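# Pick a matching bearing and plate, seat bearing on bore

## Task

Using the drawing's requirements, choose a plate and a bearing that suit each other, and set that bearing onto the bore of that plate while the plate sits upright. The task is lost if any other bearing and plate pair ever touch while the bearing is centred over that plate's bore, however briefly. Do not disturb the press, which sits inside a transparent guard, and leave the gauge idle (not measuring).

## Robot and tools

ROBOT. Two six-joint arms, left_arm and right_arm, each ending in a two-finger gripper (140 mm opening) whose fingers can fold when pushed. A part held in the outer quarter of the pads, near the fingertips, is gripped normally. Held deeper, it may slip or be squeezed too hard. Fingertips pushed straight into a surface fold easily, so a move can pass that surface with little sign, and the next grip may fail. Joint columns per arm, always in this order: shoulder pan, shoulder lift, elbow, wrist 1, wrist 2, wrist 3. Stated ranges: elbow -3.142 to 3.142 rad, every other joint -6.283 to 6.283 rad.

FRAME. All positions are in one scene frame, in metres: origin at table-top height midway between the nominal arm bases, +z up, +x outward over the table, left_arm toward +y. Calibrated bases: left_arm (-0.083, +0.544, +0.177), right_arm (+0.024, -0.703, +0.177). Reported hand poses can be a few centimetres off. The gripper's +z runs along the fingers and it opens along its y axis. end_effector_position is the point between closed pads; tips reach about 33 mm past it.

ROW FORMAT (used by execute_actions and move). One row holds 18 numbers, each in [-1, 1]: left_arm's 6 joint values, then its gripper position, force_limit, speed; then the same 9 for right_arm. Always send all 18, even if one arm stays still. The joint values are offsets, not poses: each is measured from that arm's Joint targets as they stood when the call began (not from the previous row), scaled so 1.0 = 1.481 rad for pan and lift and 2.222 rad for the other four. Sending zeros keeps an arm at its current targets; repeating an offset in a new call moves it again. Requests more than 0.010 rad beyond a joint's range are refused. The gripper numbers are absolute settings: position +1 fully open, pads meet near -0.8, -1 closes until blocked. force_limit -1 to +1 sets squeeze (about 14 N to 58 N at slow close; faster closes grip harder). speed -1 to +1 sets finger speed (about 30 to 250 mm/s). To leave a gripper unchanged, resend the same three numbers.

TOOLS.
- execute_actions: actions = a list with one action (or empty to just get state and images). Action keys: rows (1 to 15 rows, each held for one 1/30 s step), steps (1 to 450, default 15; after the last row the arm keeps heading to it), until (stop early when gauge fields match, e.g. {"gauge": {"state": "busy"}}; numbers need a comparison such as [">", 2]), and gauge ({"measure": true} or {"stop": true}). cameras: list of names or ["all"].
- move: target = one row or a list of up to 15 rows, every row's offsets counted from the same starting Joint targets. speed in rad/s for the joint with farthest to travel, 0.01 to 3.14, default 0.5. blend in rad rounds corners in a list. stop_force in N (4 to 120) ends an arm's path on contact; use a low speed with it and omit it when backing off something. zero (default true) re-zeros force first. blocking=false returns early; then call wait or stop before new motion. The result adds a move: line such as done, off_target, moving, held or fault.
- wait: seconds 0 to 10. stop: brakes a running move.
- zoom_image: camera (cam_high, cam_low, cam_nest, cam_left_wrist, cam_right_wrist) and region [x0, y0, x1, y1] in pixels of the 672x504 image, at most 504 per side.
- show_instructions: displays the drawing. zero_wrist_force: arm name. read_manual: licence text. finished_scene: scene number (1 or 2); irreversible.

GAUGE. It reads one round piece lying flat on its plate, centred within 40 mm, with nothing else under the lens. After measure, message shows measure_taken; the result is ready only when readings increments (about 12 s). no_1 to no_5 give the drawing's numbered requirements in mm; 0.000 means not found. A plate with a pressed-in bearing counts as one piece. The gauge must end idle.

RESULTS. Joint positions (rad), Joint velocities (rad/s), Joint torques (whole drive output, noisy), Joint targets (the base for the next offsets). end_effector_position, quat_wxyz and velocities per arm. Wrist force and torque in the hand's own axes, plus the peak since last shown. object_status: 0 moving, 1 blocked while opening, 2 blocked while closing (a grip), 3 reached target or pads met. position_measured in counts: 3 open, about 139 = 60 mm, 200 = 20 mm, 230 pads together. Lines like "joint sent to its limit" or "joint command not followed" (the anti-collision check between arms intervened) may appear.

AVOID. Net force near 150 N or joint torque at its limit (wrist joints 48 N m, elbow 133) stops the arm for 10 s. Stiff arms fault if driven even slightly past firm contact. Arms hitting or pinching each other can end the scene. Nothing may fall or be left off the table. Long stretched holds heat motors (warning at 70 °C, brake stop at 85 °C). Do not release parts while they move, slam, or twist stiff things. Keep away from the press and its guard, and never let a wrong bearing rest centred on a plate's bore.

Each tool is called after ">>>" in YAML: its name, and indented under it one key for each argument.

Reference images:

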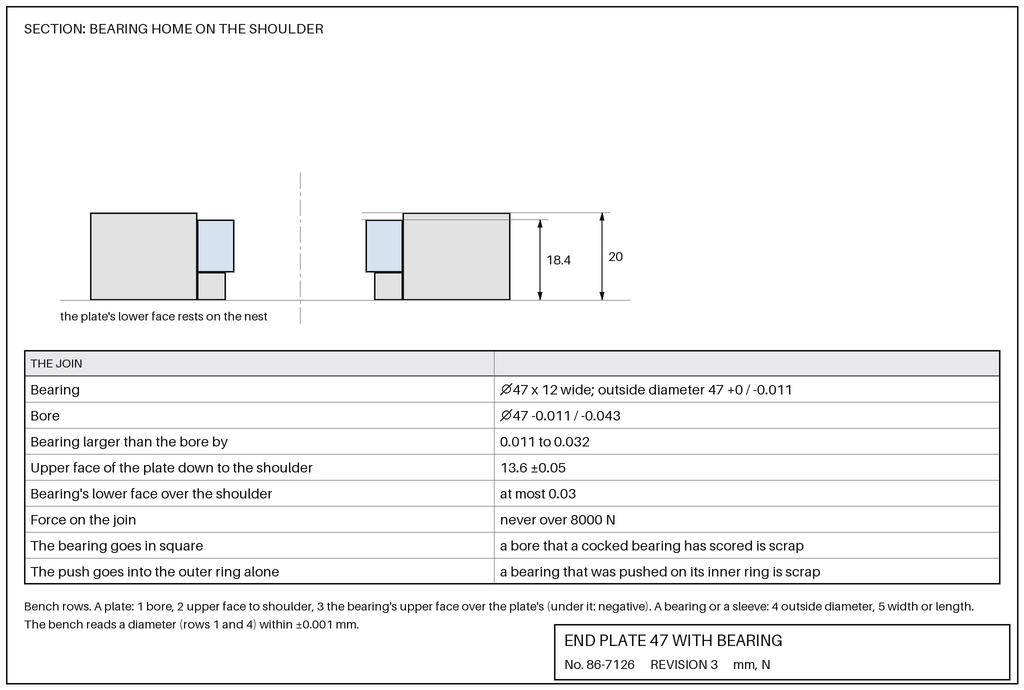

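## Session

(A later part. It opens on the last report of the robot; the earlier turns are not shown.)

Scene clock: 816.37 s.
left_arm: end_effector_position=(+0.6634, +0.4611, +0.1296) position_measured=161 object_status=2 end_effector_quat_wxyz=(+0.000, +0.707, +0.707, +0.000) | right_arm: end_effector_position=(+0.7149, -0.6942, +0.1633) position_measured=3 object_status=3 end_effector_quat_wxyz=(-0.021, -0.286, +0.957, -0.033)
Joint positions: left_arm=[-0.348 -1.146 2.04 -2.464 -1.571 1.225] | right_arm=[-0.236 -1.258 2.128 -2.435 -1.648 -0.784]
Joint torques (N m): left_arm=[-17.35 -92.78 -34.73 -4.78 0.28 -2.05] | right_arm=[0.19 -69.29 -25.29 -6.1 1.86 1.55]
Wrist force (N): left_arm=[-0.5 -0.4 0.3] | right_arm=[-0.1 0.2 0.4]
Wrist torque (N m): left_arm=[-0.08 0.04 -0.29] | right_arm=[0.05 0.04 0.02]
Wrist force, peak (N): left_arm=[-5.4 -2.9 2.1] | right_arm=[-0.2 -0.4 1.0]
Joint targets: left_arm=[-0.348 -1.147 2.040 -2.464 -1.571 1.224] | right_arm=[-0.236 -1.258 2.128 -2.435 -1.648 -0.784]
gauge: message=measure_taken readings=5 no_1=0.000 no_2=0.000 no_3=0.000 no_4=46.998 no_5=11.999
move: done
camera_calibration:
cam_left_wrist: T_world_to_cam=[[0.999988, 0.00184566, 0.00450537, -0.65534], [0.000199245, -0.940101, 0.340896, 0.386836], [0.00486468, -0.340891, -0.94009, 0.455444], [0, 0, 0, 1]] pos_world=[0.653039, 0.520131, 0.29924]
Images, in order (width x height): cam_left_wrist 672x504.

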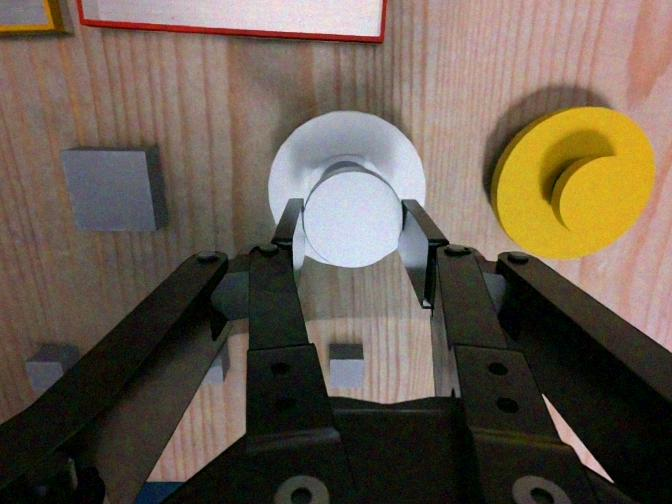

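>>> move:
  target: [-0.0007,0.0445,0.0065,-0.0361,0,-0.0005,-1,-0.3,-0.7,0,0,0,0,0,0,1,1,1]
  speed: 0.1
  cameras: ["cam_left_wrist"]

>>> zoom_image:
  camera: "cam_left_wrist"
  region: [230, 90, 480, 310]

Scene clock: 839.80 s.
left_arm: end_effector_position=(+0.6625, +0.4605, +0.0843) position_measured=161 object_status=2 end_effector_quat_wxyz=(+0.000, +0.707, +0.707, +0.000) end_effector_velocity=(-0.002, -0.001, +0.002) end_effector_angular_velocity=(+0.001, +0.003, -0.001) | right_arm: end_effector_position=(+0.7149, -0.6942, +0.1633) position_measured=3 object_status=3 end_effector_quat_wxyz=(-0.021, -0.286, +0.957, -0.033)
Joint positions: left_arm=[-0.349 -1.08 2.055 -2.545 -1.571 1.223] | right_arm=[-0.236 -1.258 2.128 -2.435 -1.648 -0.784]
Joint velocities: left_arm=[-0.001 -0.004 0 0.007 0 0] | right_arm=[within noise]
Joint torques (N m): left_arm=[-18.63 -95.21 -36.19 -1.29 -0.52 -2.52] | right_arm=[1.2 -69.69 -24.74 -6.06 1.76 1.51]
Wrist force (N): left_arm=[-0.9 -0.5 0.2] | right_arm=[0.0 0.0 0.5]
Wrist torque (N m): left_arm=[-0.10 0.14 -0.04] | right_arm=[0.02 0.01 0.01]
Wrist force, peak (N): left_arm=[-0.9 -0.6 1.6] | right_arm=[0.2 0.1 1.1]
Joint targets: left_arm=[-0.349 -1.081 2.055 -2.544 -1.571 1.223] | right_arm=[-0.236 -1.258 2.128 -2.435 -1.648 -0.784]
gauge: message=measure_taken readings=5 no_1=0.000 no_2=0.000 no_3=0.000 no_4=46.998 no_5=11.999
move: done
camera_calibration:
cam_left_wrist: T_world_to_cam=[[0.999989, 0.00199853, 0.0043429, -0.654272], [0.000398339, -0.9401, 0.340897, 0.401584], [0.00476405, -0.340892, -0.94009, 0.412724], [0, 0, 0, 1]] pos_world=[0.652139, 0.519531, 0.25394]
Images, in order (width x height): cam_left_wrist 672x504.

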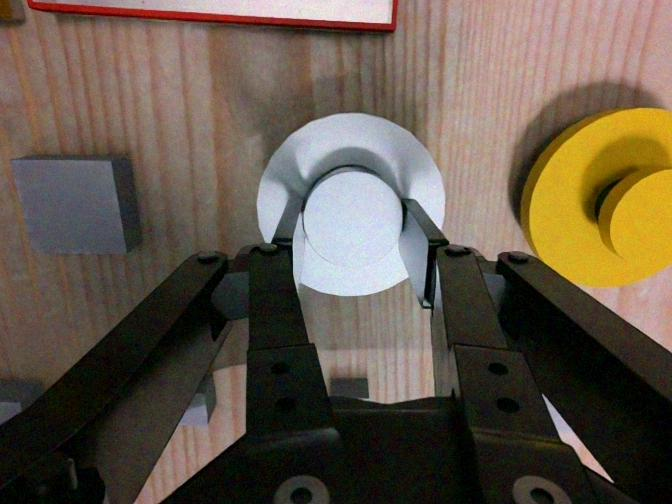

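Scaled by 2.016 from the camera's 672x504 image, which has a finer 960x720 frame.

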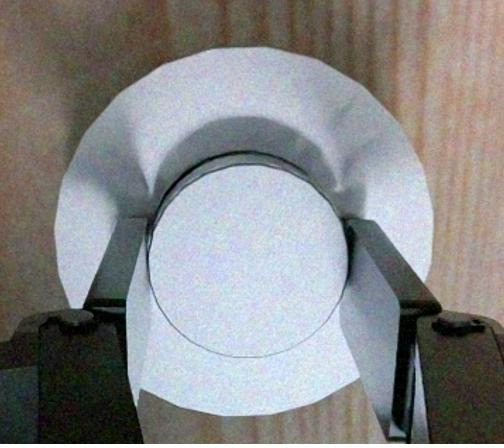

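>>> move:
  target: [-0.0003,0.0262,0.0020,-0.0194,0,-0.0002,-1,-0.3,-0.7,0,0,0,0,0,0,1,1,1]
  speed: 0.012
  stop_force: 4
  cameras: ["cam_left_wrist"]

>>> zoom_image:
  camera: "cam_left_wrist"
  region: [230, 90, 480, 310]

Scene clock: 852.23 s.
left_arm: end_effector_position=(+0.6627, +0.4603, +0.0741) position_measured=161 object_status=2 end_effector_quat_wxyz=(+0.000, +0.707, +0.707, +0.000) | right_arm: end_effector_position=(+0.7149, -0.6942, +0.1633) position_measured=3 object_status=3 end_effector_quat_wxyz=(-0.021, -0.286, +0.957, -0.033)
Joint positions: left_arm=[-0.349 -1.065 2.056 -2.562 -1.571 1.223] | right_arm=[-0.236 -1.258 2.128 -2.435 -1.648 -0.784]
Joint torques (N m): left_arm=[-18.65 -93.74 -28.74 -0.85 -0.22 -2.27] | right_arm=[-0.67 -67.95 -24.88 -6 2.01 1.58]
Wrist force (N): left_arm=[-1.4 1.2 -3.8] | right_arm=[-0.2 -0.2 0.8]
Wrist torque (N m): left_arm=[-0.20 0.16 -0.03] | right_arm=[-0.04 0.05 0.01]
Wrist force, peak (N): left_arm=[0.6 -4.5 -21.4] | right_arm=[-0.3 -0.1 1.2]
Joint targets: left_arm=[-0.349 -1.065 2.056 -2.562 -1.571 1.223] | right_arm=[-0.236 -1.258 2.128 -2.435 -1.648 -0.784]
gauge: message=measure_taken readings=5 no_1=0.000 no_2=0.000 no_3=0.000 no_4=46.998 no_5=11.999
move: contact (left_arm); left_arm: the wrist 1 is farthest, 0.025 rad from its target
camera_calibration:
cam_left_wrist: T_world_to_cam=[[0.999988, 0.00193902, 0.00447118, -0.654428], [0.000298664, -0.940101, 0.340897, 0.404938], [0.00486436, -0.340891, -0.94009, 0.403], [0, 0, 0, 1]] pos_world=[0.652339, 0.519331, 0.24374]
Images, in order (width x height): cam_left_wrist 672x504.

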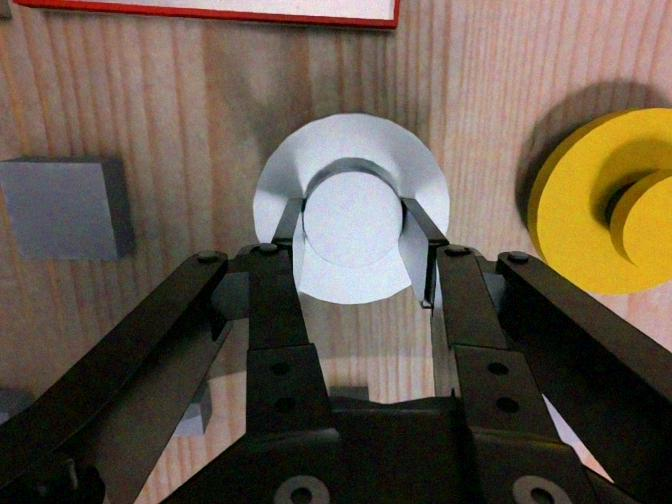

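Scaled by 2.016 from the camera's 672x504 image, which has a finer 960x720 frame.

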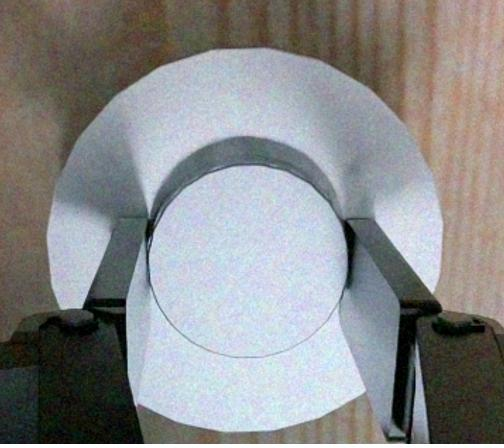

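>>> execute_actions:
  actions:
    - {"rows":[[0,0,0,0,0,0,0.2,-0.3,-1,0,0,0,0,0,0,1,1,1]],"steps":40}

>>> move:
  target: [0,-0.0550,-0.0072,0.0438,0,0,0.2,-0.3,-1,0,0,0,0,0,0,1,1,1]
  speed: 0.15
  cameras: ["cam_left_wrist"]

>>> zoom_image:
  camera: "cam_left_wrist"
  region: [250, 90, 450, 290]

Scene clock: 863.50 s.
left_arm: end_effector_position=(+0.6627, +0.4603, +0.0741) position_measured=104 object_status=3 end_effector_quat_wxyz=(+0.000, +0.707, +0.707, +0.000) | right_arm: end_effector_position=(+0.7149, -0.6942, +0.1633) position_measured=3 object_status=3 end_effector_quat_wxyz=(-0.021, -0.286, +0.957, -0.033)
Joint positions: left_arm=[-0.349 -1.065 2.056 -2.562 -1.571 1.223] | right_arm=[-0.236 -1.258 2.128 -2.435 -1.648 -0.784]
Joint torques (N m): left_arm=[11.39 -92.79 -35.45 -4.52 -0.34 0.3] | right_arm=[0.16 -68.22 -25.15 -5.84 1.69 1.48]
Wrist force (N): left_arm=[-1.1 -0.3 -0.6] | right_arm=[0.1 0.0 0.9]
Wrist torque (N m): left_arm=[-0.07 0.19 -0.04] | right_arm=[0.02 -0.01 0.02]
Wrist force, peak (N): left_arm=[-1.1 1.3 -4.1] | right_arm=[-0.2 0.0 1.2]
Joint targets: left_arm=[-0.349 -1.065 2.056 -2.562 -1.571 1.223] | right_arm=[-0.236 -1.258 2.128 -2.435 -1.648 -0.784]
gauge: message=measure_taken readings=5 no_1=0.000 no_2=0.000 no_3=0.000 no_4=46.998 no_5=11.999

Scene clock: 864.47 s.
left_arm: end_effector_position=(+0.6634, +0.4601, +0.1295) position_measured=104 object_status=3 end_effector_quat_wxyz=(+0.000, +0.707, +0.707, +0.000) | right_arm: end_effector_position=(+0.7149, -0.6942, +0.1633) position_measured=3 object_status=3 end_effector_quat_wxyz=(-0.021, -0.286, +0.957, -0.033)
Joint positions: left_arm=[-0.349 -1.146 2.04 -2.465 -1.571 1.223] | right_arm=[-0.236 -1.258 2.128 -2.435 -1.648 -0.784]
Joint torques (N m): left_arm=[10.94 -56.51 -23.41 -7.12 -0.58 -0.05] | right_arm=[0.08 -69.25 -24.67 -5.97 1.64 1.33]
Wrist force (N): left_arm=[-0.6 -0.2 -0.8] | right_arm=[0.2 0.0 0.7]
Wrist torque (N m): left_arm=[-0.03 0.07 -0.04] | right_arm=[0.02 -0.03 0.02]
Wrist force, peak (N): left_arm=[-0.6 -0.4 -2.7] | right_arm=[-0.2 0.3 0.7]
Joint targets: left_arm=[-0.349 -1.146 2.040 -2.465 -1.571 1.223] | right_arm=[-0.236 -1.258 2.128 -2.435 -1.648 -0.784]
gauge: message=measure_taken readings=5 no_1=0.000 no_2=0.000 no_3=0.000 no_4=46.998 no_5=11.999
move: done
camera_calibration:
cam_left_wrist: T_world_to_cam=[[0.999986, 0.00201876, 0.00497494, -0.655468], [0.000201213, -0.940057, 0.341017, 0.385869], [0.00536516, -0.341011, -0.940044, 0.45473], [0, 0, 0, 1]] pos_world=[0.652941, 0.51913, 0.29914]
Images, in order (width x height): cam_left_wrist 672x504.

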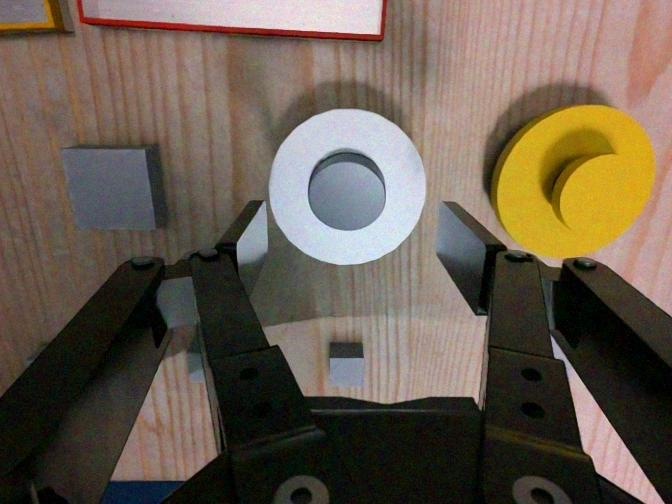

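Scaled by 2.520 from the camera's 672x504 image, which has a finer 960x720 frame.

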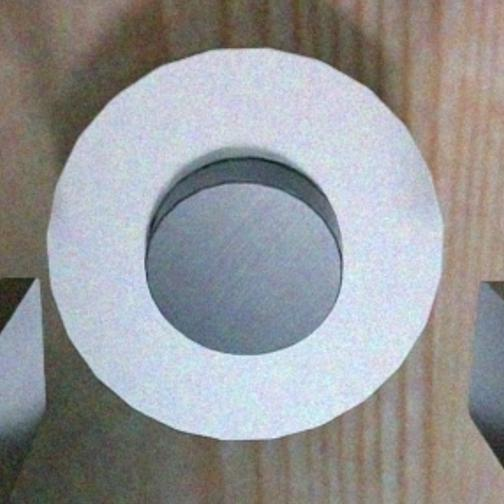

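>>> zoom_image:
  camera: "cam_left_wrist"
  region: [290, 130, 410, 250]

>>> execute_actions:
  actions: []
  cameras: ["cam_low","cam_high"]

>>> zoom_image:
  camera: "cam_low"
  region: [480, 240, 640, 360]

>>> zoom_image:
  camera: "cam_high"
  region: [480, 240, 580, 340]

Scaled by 4.200 from the camera's 672x504 image, which has a finer 960x720 frame.

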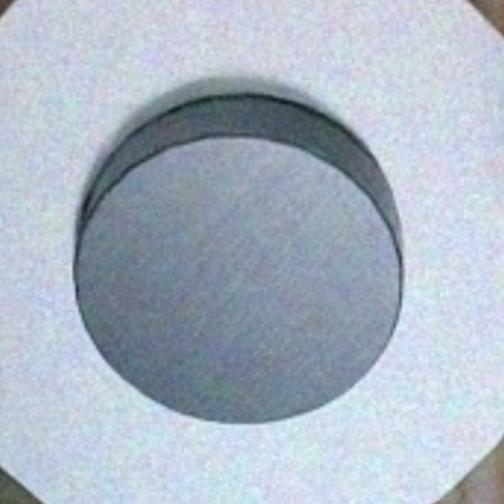

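Scene clock: 877.13 s.
left_arm: end_effector_position=(+0.6632, +0.4601, +0.1292) position_measured=104 object_status=3 end_effector_quat_wxyz=(+0.000, +0.707, +0.707, +0.000) | right_arm: end_effector_position=(+0.7149, -0.6942, +0.1633) position_measured=3 object_status=3 end_effector_quat_wxyz=(-0.021, -0.286, +0.957, -0.033)
Joint positions: left_arm=[-0.349 -1.146 2.04 -2.465 -1.571 1.223] | right_arm=[-0.236 -1.258 2.128 -2.435 -1.648 -0.784]
Joint velocities: within noise
Joint torques (N m): left_arm=[10.4 -55.15 -24.53 -6.71 -0.34 -0.02] | right_arm=[-0.57 -68.22 -24.98 -5.99 1.77 1.43]
Motor temperatures (°C): left_arm=[33 34 25 37 35 32] | right_arm=[26 26 23 38 27 34]
Wrist force (N): left_arm=[-0.6 -0.2 -0.7] | right_arm=[0.0 0.1 0.6]
Wrist torque (N m): left_arm=[-0.03 0.06 -0.04] | right_arm=[0.03 -0.01 0.01]
Wrist force, peak (N): left_arm=[-0.9 -0.5 -1.2] | right_arm=[-0.2 0.3 1.1]
Joint targets: left_arm=[-0.349 -1.146 2.040 -2.465 -1.571 1.223] | right_arm=[-0.236 -1.258 2.128 -2.435 -1.648 -0.784]
Tool commands: left_gripper/position=+0.2 left_gripper/force_limit=-0.3 left_gripper/speed=-1.0 right_gripper/position=+1.0 right_gripper/force_limit=+1.0 right_gripper/speed=+1.0
gauge: message=measure_taken readings=5 no_1=0.000 no_2=0.000 no_3=0.000 no_4=46.998 no_5=11.999
Images, in order (width x height): cam_high 672x504, cam_low 672x504.

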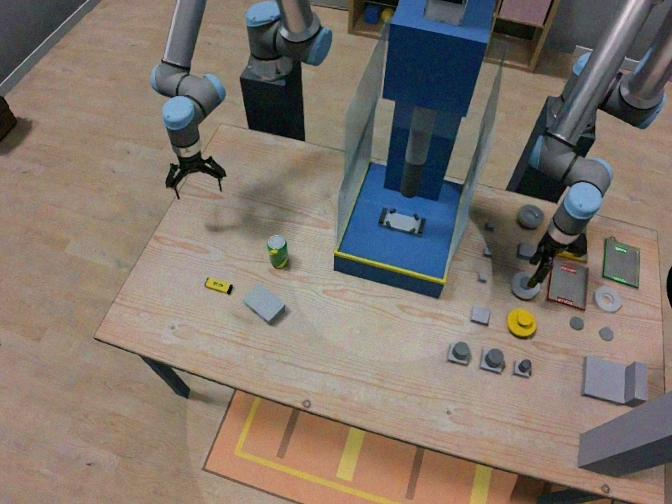

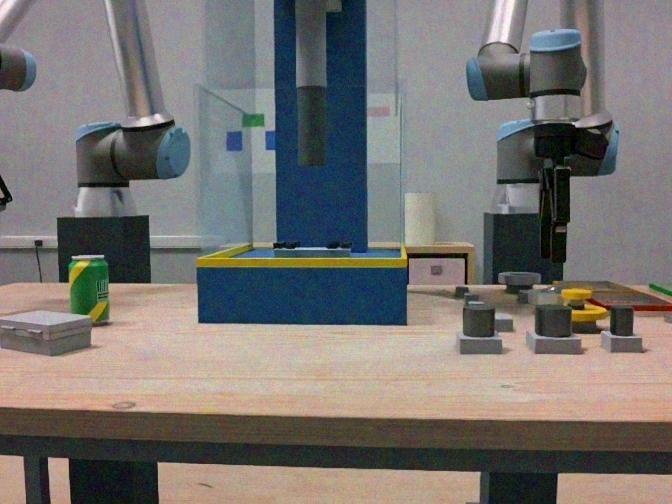

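Scaled by 3.150 from the camera's 672x504 image, which has a finer 960x720 frame.

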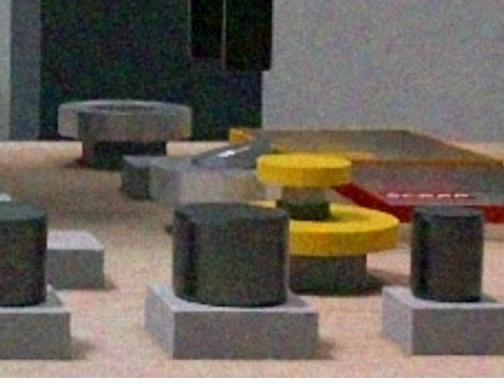

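Scaled by 5.040 from the camera's 672x504 image, which has a finer 960x720 frame.

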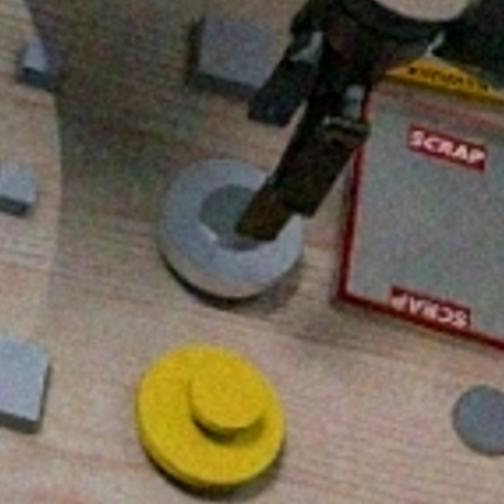

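>>> move:
  target: [0,0.0550,0.0072,-0.0438,0,0,0.2,-0.3,-1,0,0,0,0,0,0,1,1,1]
  speed: 0.12

>>> execute_actions:
  actions:
    - {"rows":[[0,0,0,0,0,0,-1,-0.3,-1,0,0,0,0,0,0,1,1,1]],"steps":75}
  cameras: ["cam_left_wrist","cam_low"]

>>> zoom_image:
  camera: "cam_left_wrist"
  region: [230, 90, 480, 310]

>>> zoom_image:
  camera: "cam_low"
  region: [500, 230, 610, 320]

Scene clock: 911.03 s.
left_arm: end_effector_position=(+0.6626, +0.4604, +0.0739) position_measured=104 object_status=3 end_effector_quat_wxyz=(+0.000, +0.707, +0.707, +0.000) | right_arm: end_effector_position=(+0.7149, -0.6942, +0.1633) position_measured=3 object_status=3 end_effector_quat_wxyz=(-0.021, -0.286, +0.957, -0.033)
Joint positions: left_arm=[-0.349 -1.064 2.057 -2.563 -1.571 1.223] | right_arm=[-0.236 -1.258 2.128 -2.435 -1.648 -0.784]
Joint torques (N m): left_arm=[9.96 -93.63 -37.85 -1.58 -0.42 -0.02] | right_arm=[0.81 -70.55 -24.14 -5.96 1.87 1.4]
Wrist force (N): left_arm=[-0.7 -0.5 -0.8] | right_arm=[-0.1 0.2 0.9]
Wrist torque (N m): left_arm=[-0.12 0.09 -0.04] | right_arm=[0.06 0.03 0.02]
Wrist force, peak (N): left_arm=[-0.6 -0.5 -2.7] | right_arm=[0.0 0.1 1.2]
Joint targets: left_arm=[-0.349 -1.065 2.056 -2.562 -1.571 1.223] | right_arm=[-0.236 -1.258 2.128 -2.435 -1.648 -0.784]
gauge: message=measure_taken readings=5 no_1=0.000 no_2=0.000 no_3=0.000 no_4=46.998 no_5=11.999
move: done

Scene clock: 913.73 s.
left_arm: end_effector_position=(+0.6627, +0.4603, +0.0741) position_measured=160 object_status=2 end_effector_quat_wxyz=(+0.000, +0.707, +0.707, +0.000) | right_arm: end_effector_position=(+0.7149, -0.6942, +0.1633) position_measured=3 object_status=3 end_effector_quat_wxyz=(-0.021, -0.286, +0.957, -0.033)
Joint positions: left_arm=[-0.349 -1.065 2.056 -2.562 -1.571 1.223] | right_arm=[-0.236 -1.258 2.128 -2.435 -1.648 -0.784]
Joint torques (N m): left_arm=[9.78 -85.54 -32.26 -6.16 -0.47 -0.01] | right_arm=[-0.36 -68.68 -25.12 -5.78 1.77 1.59]
Wrist force (N): left_arm=[0.1 -2.1 -4.7] | right_arm=[-0.3 0.1 0.5]
Wrist torque (N m): left_arm=[-0.04 0.15 -0.04] | right_arm=[0.03 0.06 0.02]
Wrist force, peak (N): left_arm=[0.1 -2.0 -5.2] | right_arm=[-0.2 0.0 1.0]
Joint targets: left_arm=[-0.349 -1.065 2.056 -2.562 -1.571 1.223] | right_arm=[-0.236 -1.258 2.128 -2.435 -1.648 -0.784]
gauge: message=measure_taken readings=5 no_1=0.000 no_2=0.000 no_3=0.000 no_4=46.998 no_5=11.999
camera_calibration:
cam_left_wrist: T_world_to_cam=[[0.999988, 0.00197394, 0.00456488, -0.65457], [0.000299556, -0.940101, 0.340897, 0.404904], [0.00496435, -0.340891, -0.94009, 0.403028], [0, 0, 0, 1]] pos_world=[0.65244, 0.519331, 0.24384]
Images, in order (width x height): cam_low 672x504, cam_left_wrist 672x504.

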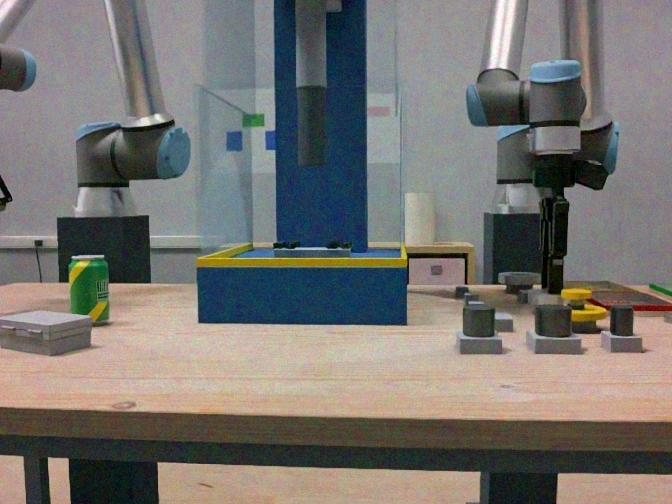

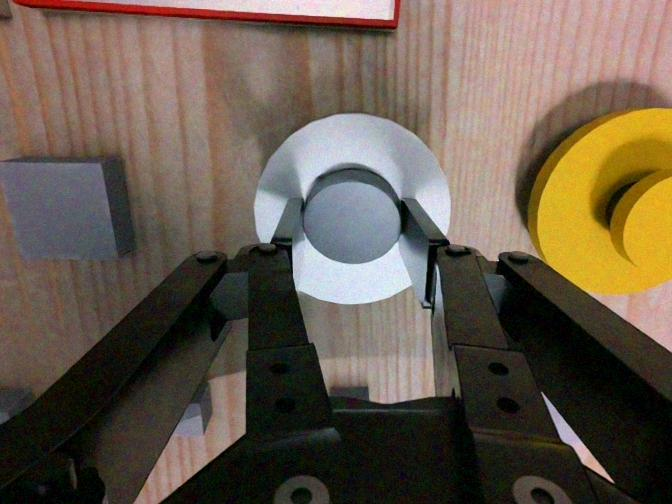

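Scaled by 2.016 from the camera's 672x504 image, which has a finer 960x720 frame.

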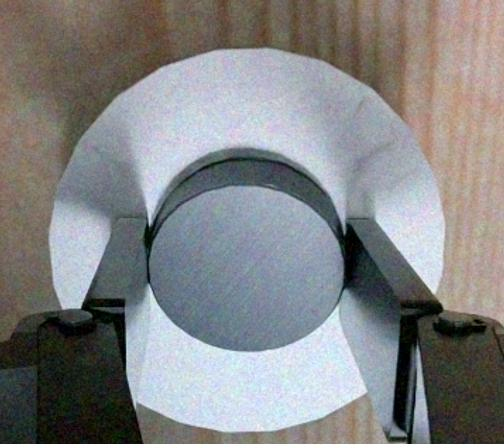

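Scaled by 4.582 from the camera's 672x504 image, which has a finer 960x720 frame.

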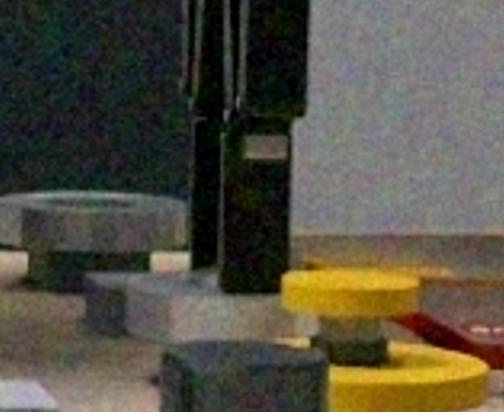

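>>> move:
  target: [0,-0.0550,-0.0072,0.0438,0,0,-1,-0.3,-1,0,0,0,0,0,0,1,1,1]
  speed: 0.1
  cameras: ["cam_left_wrist","cam_low"]

>>> zoom_image:
  camera: "cam_left_wrist"
  region: [240, 100, 460, 290]

>>> zoom_image:
  camera: "cam_low"
  region: [500, 230, 610, 320]

Scene clock: 919.17 s.
left_arm: end_effector_position=(+0.6633, +0.4601, +0.1295) position_measured=160 object_status=2 end_effector_quat_wxyz=(+0.000, +0.707, +0.707, +0.000) end_effector_velocity=(+0.002, -0.001, -0.002) end_effector_angular_velocity=(-0.002, -0.003, +0.001) | right_arm: end_effector_position=(+0.7149, -0.6942, +0.1633) position_measured=3 object_status=3 end_effector_quat_wxyz=(-0.021, -0.286, +0.957, -0.033)
Joint positions: left_arm=[-0.349 -1.146 2.04 -2.465 -1.571 1.223] | right_arm=[-0.236 -1.258 2.128 -2.435 -1.648 -0.784]
Joint velocities: left_arm=[0.001 0.004 -0.001 -0.007 -0.001 0] | right_arm=[within noise]
Joint torques (N m): left_arm=[10.43 -51.78 -28.81 -7.14 -0.3 -0.08] | right_arm=[-0.32 -68.57 -25.49 -5.86 1.71 1.4]
Wrist force (N): left_arm=[-0.6 -0.6 -0.1] | right_arm=[0.0 0.1 0.6]
Wrist torque (N m): left_arm=[-0.11 0.06 -0.04] | right_arm=[0.03 0.00 0.02]
Wrist force, peak (N): left_arm=[0.0 -2.4 -5.1] | right_arm=[0.4 0.3 1.0]
Joint targets: left_arm=[-0.349 -1.146 2.040 -2.465 -1.571 1.223] | right_arm=[-0.236 -1.258 2.128 -2.435 -1.648 -0.784]
gauge: message=measure_taken readings=5 no_1=0.000 no_2=0.000 no_3=0.000 no_4=46.998 no_5=11.999
move: done
camera_calibration:
cam_left_wrist: T_world_to_cam=[[0.999986, 0.00198435, 0.00488105, -0.655422], [0.000200889, -0.940057, 0.341017, 0.38587], [0.00526516, -0.341011, -0.940045, 0.454796], [0, 0, 0, 1]] pos_world=[0.652941, 0.51913, 0.29914]
Images, in order (width x height): cam_low 672x504, cam_left_wrist 672x504.

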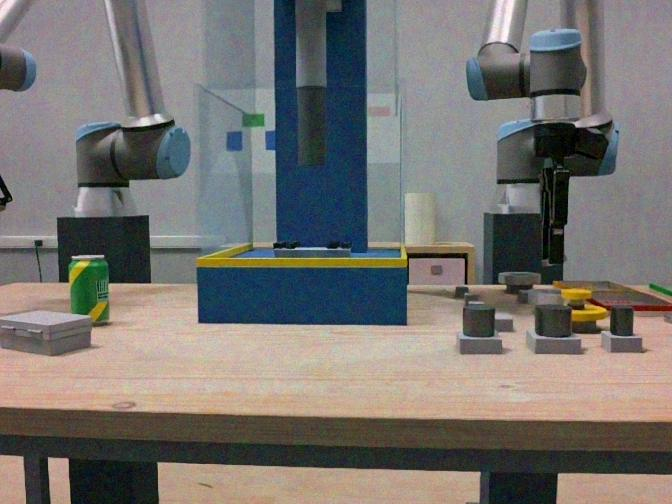

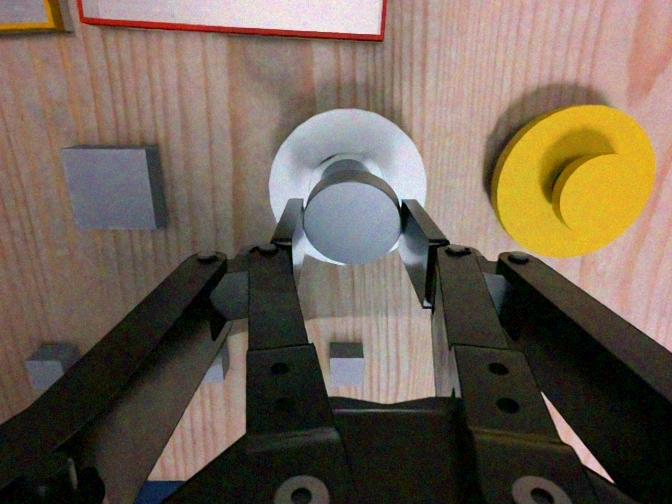

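Scaled by 2.291 from the camera's 672x504 image, which has a finer 960x720 frame.

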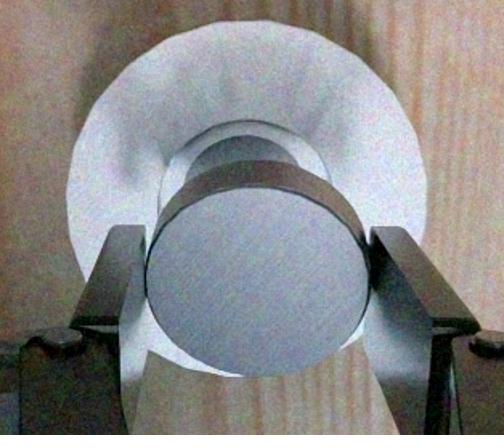

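Scaled by 4.582 from the camera's 672x504 image, which has a finer 960x720 frame.

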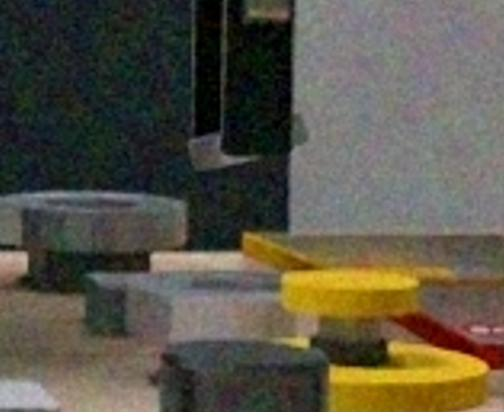

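>>> move:
  target:
    - [-0.0895,-0.0292,0.0457,-0.0262,0,-0.0593,-1,-0.3,-1,0,0,0,0,0,0,1,1,1]
    - [-0.0895,0.0554,0.0532,-0.0901,0,-0.0593,-1,-0.3,-1,0,0,0,0,0,0,1,1,1]
  speed: [0.3,0.2]
  blend: [0.02,0]

>>> move:
  target: [0,0.0134,0.0004,-0.0094,0,0,-1,-0.3,-1,0,0,0,0,0,0,1,1,1]
  speed: 0.01
  stop_force: 10
  cameras: ["cam_left_wrist","cam_low"]

>>> zoom_image:
  camera: "cam_low"
  region: [470, 250, 580, 340]

>>> zoom_image:
  camera: "cam_left_wrist"
  region: [240, 100, 460, 290]

Scene clock: 933.13 s.
left_arm: end_effector_position=(+0.6002, +0.3858, +0.0443) position_measured=160 object_status=2 end_effector_quat_wxyz=(+0.000, +0.707, +0.707, +0.000) | right_arm: end_effector_position=(+0.7149, -0.6942, +0.1633) position_measured=3 object_status=3 end_effector_quat_wxyz=(-0.021, -0.286, +0.957, -0.033)
Joint positions: left_arm=[-0.482 -1.064 2.159 -2.665 -1.571 1.091] | right_arm=[-0.236 -1.258 2.128 -2.435 -1.648 -0.784]
Joint torques (N m): left_arm=[-0.9 -82.74 -35.53 -3.14 -0.34 -2.09] | right_arm=[-0.48 -69.46 -25.03 -5.9 1.7 1.52]
Wrist force (N): left_arm=[-0.8 -0.6 0.4] | right_arm=[-0.2 0.0 0.7]
Wrist torque (N m): left_arm=[-0.13 0.13 -0.27] | right_arm=[0.01 0.05 0.02]
Wrist force, peak (N): left_arm=[-2.7 -3.1 -1.1] | right_arm=[-0.6 -0.3 1.0]
Joint targets: left_arm=[-0.482 -1.064 2.159 -2.665 -1.571 1.091] | right_arm=[-0.236 -1.258 2.128 -2.435 -1.648 -0.784]
gauge: message=measure_taken readings=5 no_1=0.000 no_2=0.000 no_3=0.000 no_4=46.998 no_5=11.999
move: done

Scene clock: 935.87 s.
left_arm: end_effector_position=(+0.6004, +0.3857, +0.0356) position_measured=160 object_status=2 end_effector_quat_wxyz=(+0.000, +0.707, +0.707, +0.000) | right_arm: end_effector_position=(+0.7149, -0.6942, +0.1633) position_measured=3 object_status=3 end_effector_quat_wxyz=(-0.021, -0.286, +0.957, -0.033)
Joint positions: left_arm=[-0.482 -1.049 2.159 -2.682 -1.571 1.091] | right_arm=[-0.236 -1.258 2.128 -2.435 -1.648 -0.784]
Joint torques (N m): left_arm=[-6.74 -91.64 -18.41 -1.57 -0.26 -1.85] | right_arm=[0.16 -69.33 -24.6 -5.86 1.84 1.41]
Wrist force (N): left_arm=[-0.2 0.0 -2.6] | right_arm=[0.1 0.0 0.9]
Wrist torque (N m): left_arm=[-0.11 0.08 -0.27] | right_arm=[0.01 -0.01 0.01]
Wrist force, peak (N): left_arm=[1.7 -0.5 -10.2] | right_arm=[0.1 0.2 1.1]
Joint targets: left_arm=[-0.482 -1.049 2.159 -2.682 -1.571 1.091] | right_arm=[-0.236 -1.258 2.128 -2.435 -1.648 -0.784]
gauge: message=measure_taken readings=5 no_1=0.000 no_2=0.000 no_3=0.000 no_4=46.998 no_5=11.999
move: contact (left_arm)
camera_calibration:
cam_left_wrist: T_world_to_cam=[[0.999988, 0.00118892, 0.00474648, -0.591535], [-0.000500953, -0.940059, 0.341011, 0.34838], [0.00486741, -0.341009, -0.940047, 0.341721], [0, 0, 0, 1]] pos_world=[0.590039, 0.444731, 0.20524]
Images, in order (width x height): cam_low 672x504, cam_left_wrist 672x504.

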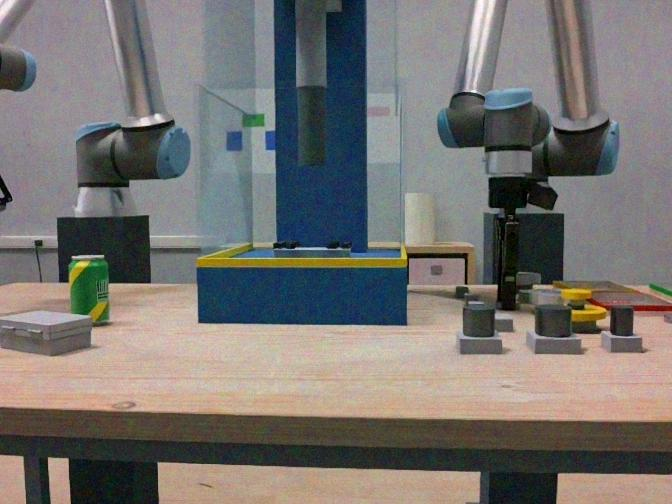

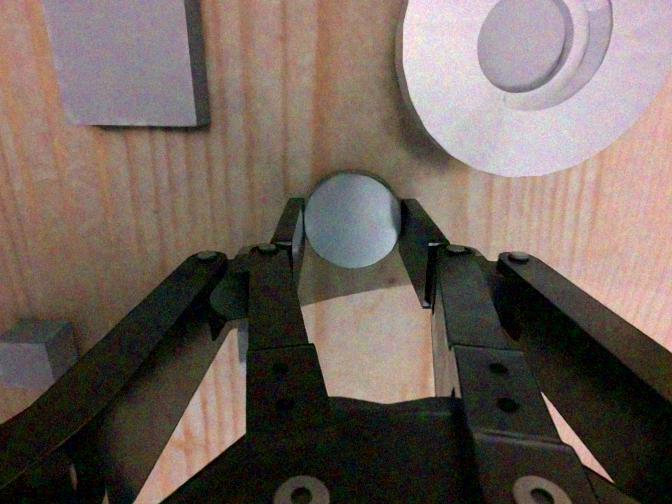

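Scaled by 4.582 from the camera's 672x504 image, which has a finer 960x720 frame.

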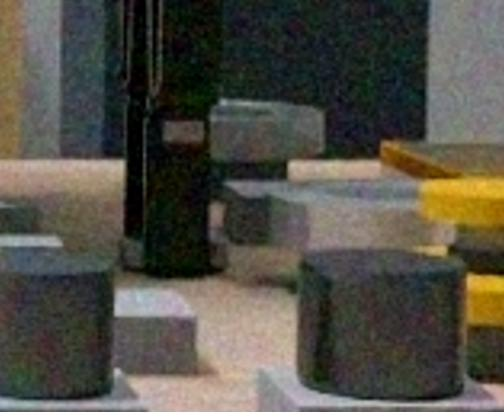

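Scaled by 2.291 from the camera's 672x504 image, which has a finer 960x720 frame.

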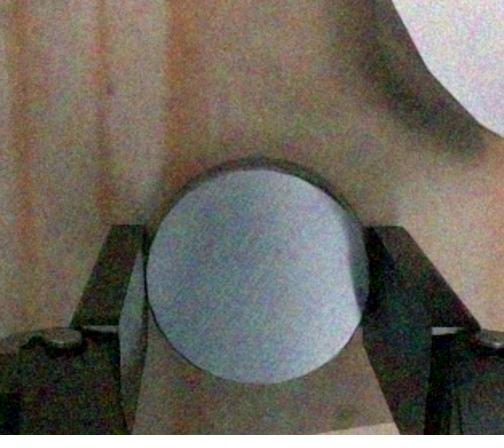

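>>> execute_actions:
  actions:
    - {"rows":[[0,0,0,0,0,0,0.2,-0.3,-1,0,0,0,0,0,0,1,1,1]],"steps":40}
  cameras: ["cam_left_wrist"]

>>> zoom_image:
  camera: "cam_left_wrist"
  region: [240, 100, 460, 290]

Scene clock: 964.87 s.
left_arm: end_effector_position=(+0.6004, +0.3857, +0.0356) position_measured=104 object_status=3 end_effector_quat_wxyz=(+0.000, +0.707, +0.707, +0.000) | right_arm: end_effector_position=(+0.7149, -0.6942, +0.1633) position_measured=3 object_status=3 end_effector_quat_wxyz=(-0.021, -0.286, +0.957, -0.033)
Joint positions: left_arm=[-0.482 -1.049 2.159 -2.682 -1.571 1.091] | right_arm=[-0.236 -1.258 2.128 -2.435 -1.648 -0.784]
Joint torques (N m): left_arm=[-7.95 -90.38 -32.53 -5.13 -0.35 -1.49] | right_arm=[-0.61 -69.32 -25.01 -5.96 1.85 1.44]
Wrist force (N): left_arm=[-0.8 -0.8 -0.5] | right_arm=[0.1 0.0 0.7]
Wrist torque (N m): left_arm=[-0.19 0.14 -0.28] | right_arm=[0.00 -0.01 0.01]
Wrist force, peak (N): left_arm=[0.1 0.0 -3.0] | right_arm=[0.2 0.0 1.2]
Joint targets: left_arm=[-0.482 -1.049 2.159 -2.682 -1.571 1.091] | right_arm=[-0.236 -1.258 2.128 -2.435 -1.648 -0.784]
gauge: message=measure_taken readings=5 no_1=0.000 no_2=0.000 no_3=0.000 no_4=46.998 no_5=11.999
camera_calibration:
cam_left_wrist: T_world_to_cam=[[0.999988, 0.00118892, 0.00474648, -0.591536], [-0.000500953, -0.940059, 0.341011, 0.348346], [0.00486741, -0.341009, -0.940047, 0.341815], [0, 0, 0, 1]] pos_world=[0.590039, 0.444731, 0.20534]
Images, in order (width x height): cam_left_wrist 672x504.

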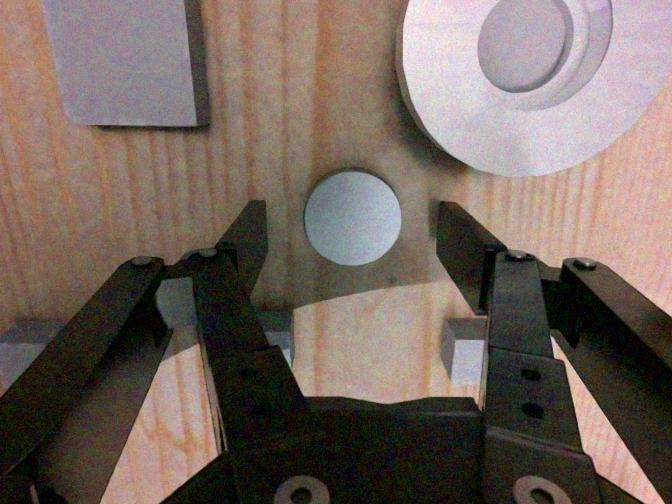

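Scaled by 2.291 from the camera's 672x504 image, which has a finer 960x720 frame.

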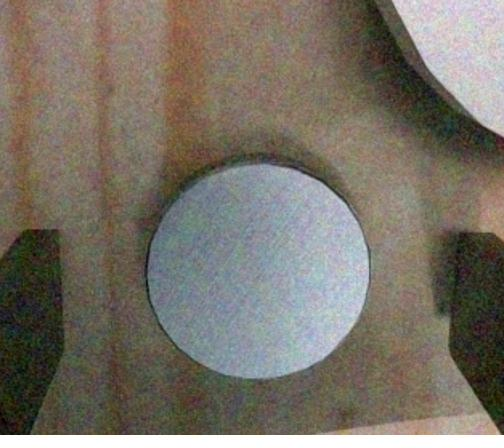

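>>> execute_actions:
  actions:
    - {"rows":[[0,0,0,0,0,0,-1,-0.3,-1,0,0,0,0,0,0,1,1,1]],"steps":75}

>>> move:
  target:
    - [0,-0.0947,-0.0078,0.0715,0,0,-1,-0.3,-1,0,0,0,0,0,0,1,1,1]
    - [0.0898,-0.0655,-0.0536,0.0977,0,0.0594,-1,-0.3,-1,0,0,0,0,0,0,1,1,1]
    - [0.0898,-0.0283,-0.0480,0.0674,0,0.0594,-1,-0.3,-1,0,0,0,0,0,0,1,1,1]
  speed: [0.2,0.3,0.15]
  blend: [0.03,0.02,0]
  cameras: ["cam_left_wrist"]

>>> zoom_image:
  camera: "cam_left_wrist"
  region: [250, 100, 450, 300]

Scene clock: 977.00 s.
left_arm: end_effector_position=(+0.6004, +0.3857, +0.0356) position_measured=161 object_status=2 end_effector_quat_wxyz=(+0.000, +0.707, +0.707, +0.000) | right_arm: end_effector_position=(+0.7149, -0.6942, +0.1633) position_measured=3 object_status=3 end_effector_quat_wxyz=(-0.021, -0.286, +0.957, -0.033)
Joint positions: left_arm=[-0.482 -1.049 2.159 -2.682 -1.571 1.091] | right_arm=[-0.236 -1.258 2.128 -2.435 -1.648 -0.784]
Joint torques (N m): left_arm=[-8.97 -72.24 -32.48 -5.01 -0.29 -1.17] | right_arm=[-0.13 -68.54 -25.31 -5.84 1.84 1.37]
Wrist force (N): left_arm=[-0.2 -4.1 -9.9] | right_arm=[-0.4 0.0 1.1]
Wrist torque (N m): left_arm=[-0.07 0.27 -0.29] | right_arm=[0.02 0.08 0.02]
Wrist force, peak (N): left_arm=[0.4 -3.9 -10.2] | right_arm=[-0.4 0.3 1.1]
Joint targets: left_arm=[-0.482 -1.049 2.159 -2.682 -1.571 1.091] | right_arm=[-0.236 -1.258 2.128 -2.435 -1.648 -0.784]
gauge: message=measure_taken readings=5 no_1=0.000 no_2=0.000 no_3=0.000 no_4=46.998 no_5=11.999

Scene clock: 979.00 s.
left_arm: end_effector_position=(+0.6624, +0.4608, +0.0908) position_measured=161 object_status=2 end_effector_quat_wxyz=(-0.001, +0.707, +0.708, +0.000) | right_arm: end_effector_position=(+0.7149, -0.6942, +0.1633) position_measured=3 object_status=3 end_effector_quat_wxyz=(-0.021, -0.286, +0.957, -0.033)
Joint positions: left_arm=[-0.349 -1.09 2.053 -2.532 -1.571 1.223] | right_arm=[-0.236 -1.258 2.128 -2.435 -1.648 -0.784]
Joint torques (N m): left_arm=[-2.62 -95.6 -40.19 -2.76 -0.33 0.84] | right_arm=[0.31 -69.57 -24.52 -5.92 1.79 1.34]
Wrist force (N): left_arm=[-0.7 -0.7 0.0] | right_arm=[-0.1 0.1 0.6]
Wrist torque (N m): left_arm=[-0.13 0.09 -0.04] | right_arm=[0.03 0.02 0.02]
Wrist force, peak (N): left_arm=[0.4 -3.5 -9.1] | right_arm=[-0.3 0.2 1.1]
Joint targets: left_arm=[-0.349 -1.090 2.053 -2.532 -1.571 1.223] | right_arm=[-0.236 -1.258 2.128 -2.435 -1.648 -0.784]
gauge: message=measure_taken readings=5 no_1=0.000 no_2=0.000 no_3=0.000 no_4=46.998 no_5=11.999
move: done
camera_calibration:
cam_left_wrist: T_world_to_cam=[[0.999992, 0.00225189, 0.00329246, -0.654258], [0.000996186, -0.940238, 0.340516, 0.399304], [0.0038625, -0.34051, -0.940233, 0.419423], [0, 0, 0, 1]] pos_world=[0.652235, 0.519732, 0.26054]
Images, in order (width x height): cam_left_wrist 672x504.

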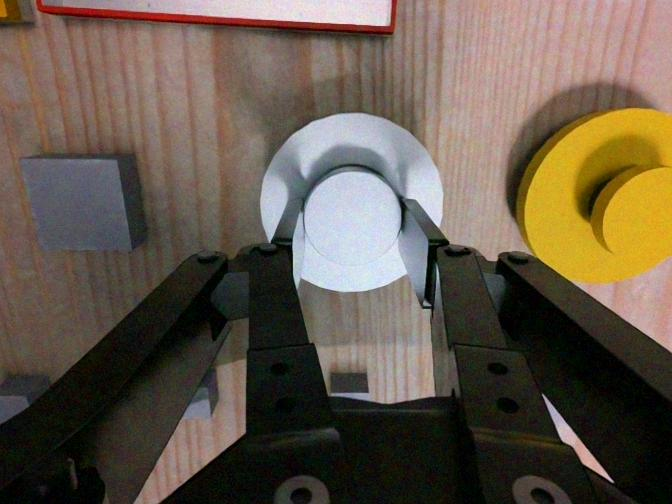

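Scaled by 2.520 from the camera's 672x504 image, which has a finer 960x720 frame.

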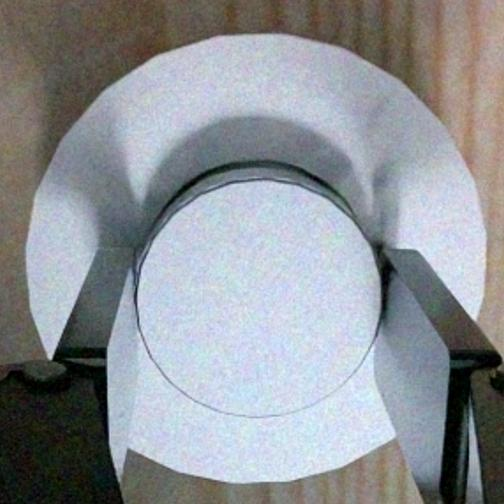

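>>> move:
  target: [0,0.0230,0.0018,-0.0171,0,0,-1,-0.3,-1,0,0,0,0,0,0,1,1,1]
  speed: 0.008
  stop_force: 4
  cameras: ["cam_left_wrist","cam_low"]

>>> zoom_image:
  camera: "cam_left_wrist"
  region: [240, 100, 460, 320]

>>> zoom_image:
  camera: "cam_low"
  region: [500, 230, 610, 320]

speed must be a number from 0.01 to 3.14 (rad/s); nothing of the call was run

Scaled by 2.291 from the camera's 672x504 image, which has a finer 960x720 frame.

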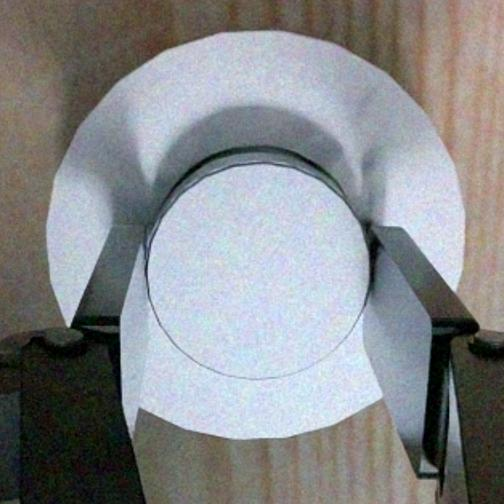

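This scene's latest camera images include none from cam_low. They are from: cam_left_wrist. cam_low's image comes with the result of a call that names it in "cameras".

>>> move:
  target: [0,0.0230,0.0018,-0.0171,0,0,-1,-0.3,-1,0,0,0,0,0,0,1,1,1]
  speed: 0.01
  stop_force: 4
  cameras: ["cam_left_wrist","cam_low"]

>>> zoom_image:
  camera: "cam_left_wrist"
  region: [240, 100, 460, 320]

>>> zoom_image:
  camera: "cam_low"
  region: [500, 230, 610, 320]

Scene clock: 999.77 s.
left_arm: end_effector_position=(+0.6628, +0.4606, +0.0758) position_measured=161 object_status=2 end_effector_quat_wxyz=(-0.001, +0.707, +0.708, +0.000) | right_arm: end_effector_position=(+0.7149, -0.6942, +0.1633) position_measured=3 object_status=3 end_effector_quat_wxyz=(-0.021, -0.286, +0.957, -0.033)
Joint positions: left_arm=[-0.349 -1.067 2.055 -2.558 -1.571 1.223] | right_arm=[-0.236 -1.258 2.128 -2.435 -1.648 -0.784]
Joint torques (N m): left_arm=[11.66 -95.52 -29.57 -1.99 -0.18 0.75] | right_arm=[0.38 -70.32 -25.39 -5.81 1.7 1.19]
Wrist force (N): left_arm=[-0.9 0.8 -1.7] | right_arm=[0.1 0.0 0.9]
Wrist torque (N m): left_arm=[-0.07 0.20 -0.03] | right_arm=[0.02 -0.02 0.02]
Wrist force, peak (N): left_arm=[-3.4 -1.7 -10.0] | right_arm=[-0.1 0.3 1.2]
Joint targets: left_arm=[-0.349 -1.067 2.055 -2.558 -1.571 1.223] | right_arm=[-0.236 -1.258 2.128 -2.435 -1.648 -0.784]
gauge: message=measure_taken readings=5 no_1=0.000 no_2=0.000 no_3=0.000 no_4=46.998 no_5=11.999
move: contact (left_arm); left_arm: the wrist 1 is farthest, 0.012 rad from its target
camera_calibration:
cam_left_wrist: T_world_to_cam=[[0.999991, 0.00222628, 0.00351443, -0.65455], [0.000896147, -0.940207, 0.340603, 0.404345], [0.00406257, -0.340597, -0.940201, 0.405191], [0, 0, 0, 1]] pos_world=[0.652536, 0.519632, 0.24554]
Images, in order (width x height): cam_low 672x504, cam_left_wrist 672x504.

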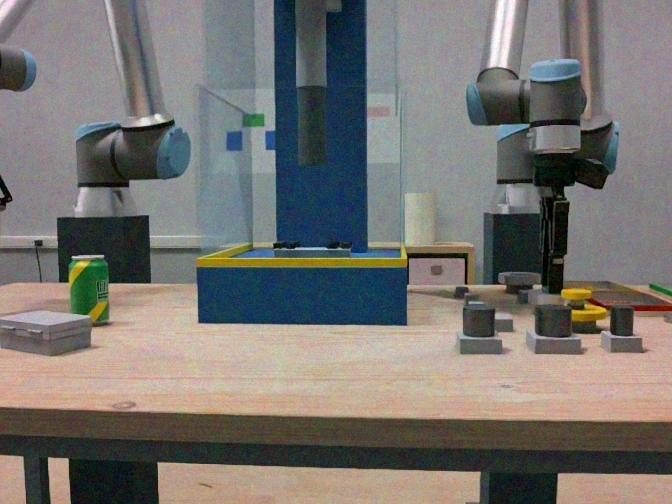

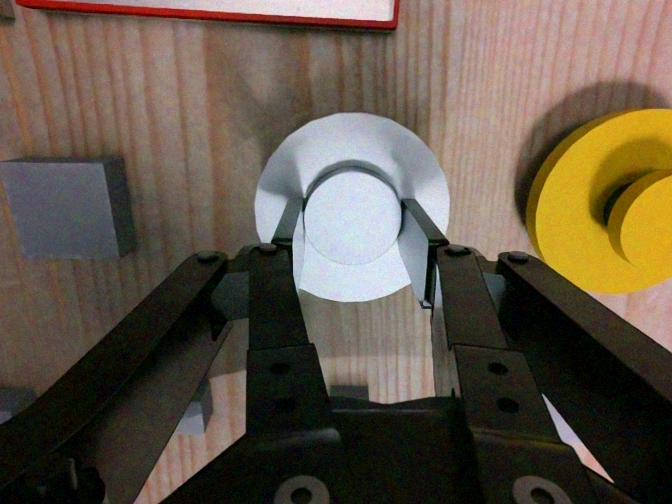

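Scaled by 2.291 from the camera's 672x504 image, which has a finer 960x720 frame.

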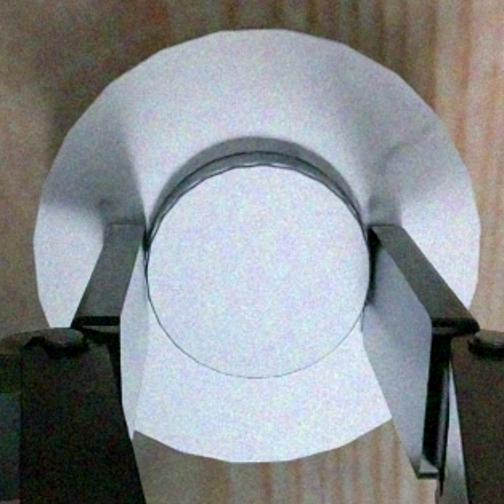

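Scaled by 4.582 from the camera's 672x504 image, which has a finer 960x720 frame.

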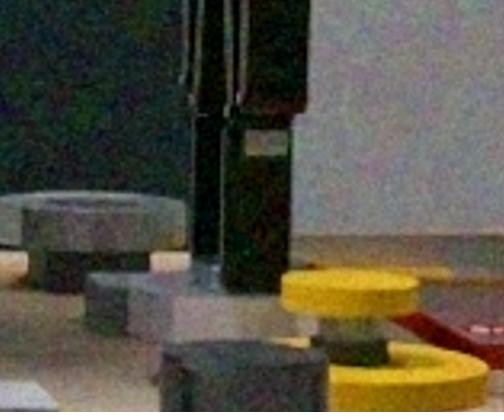

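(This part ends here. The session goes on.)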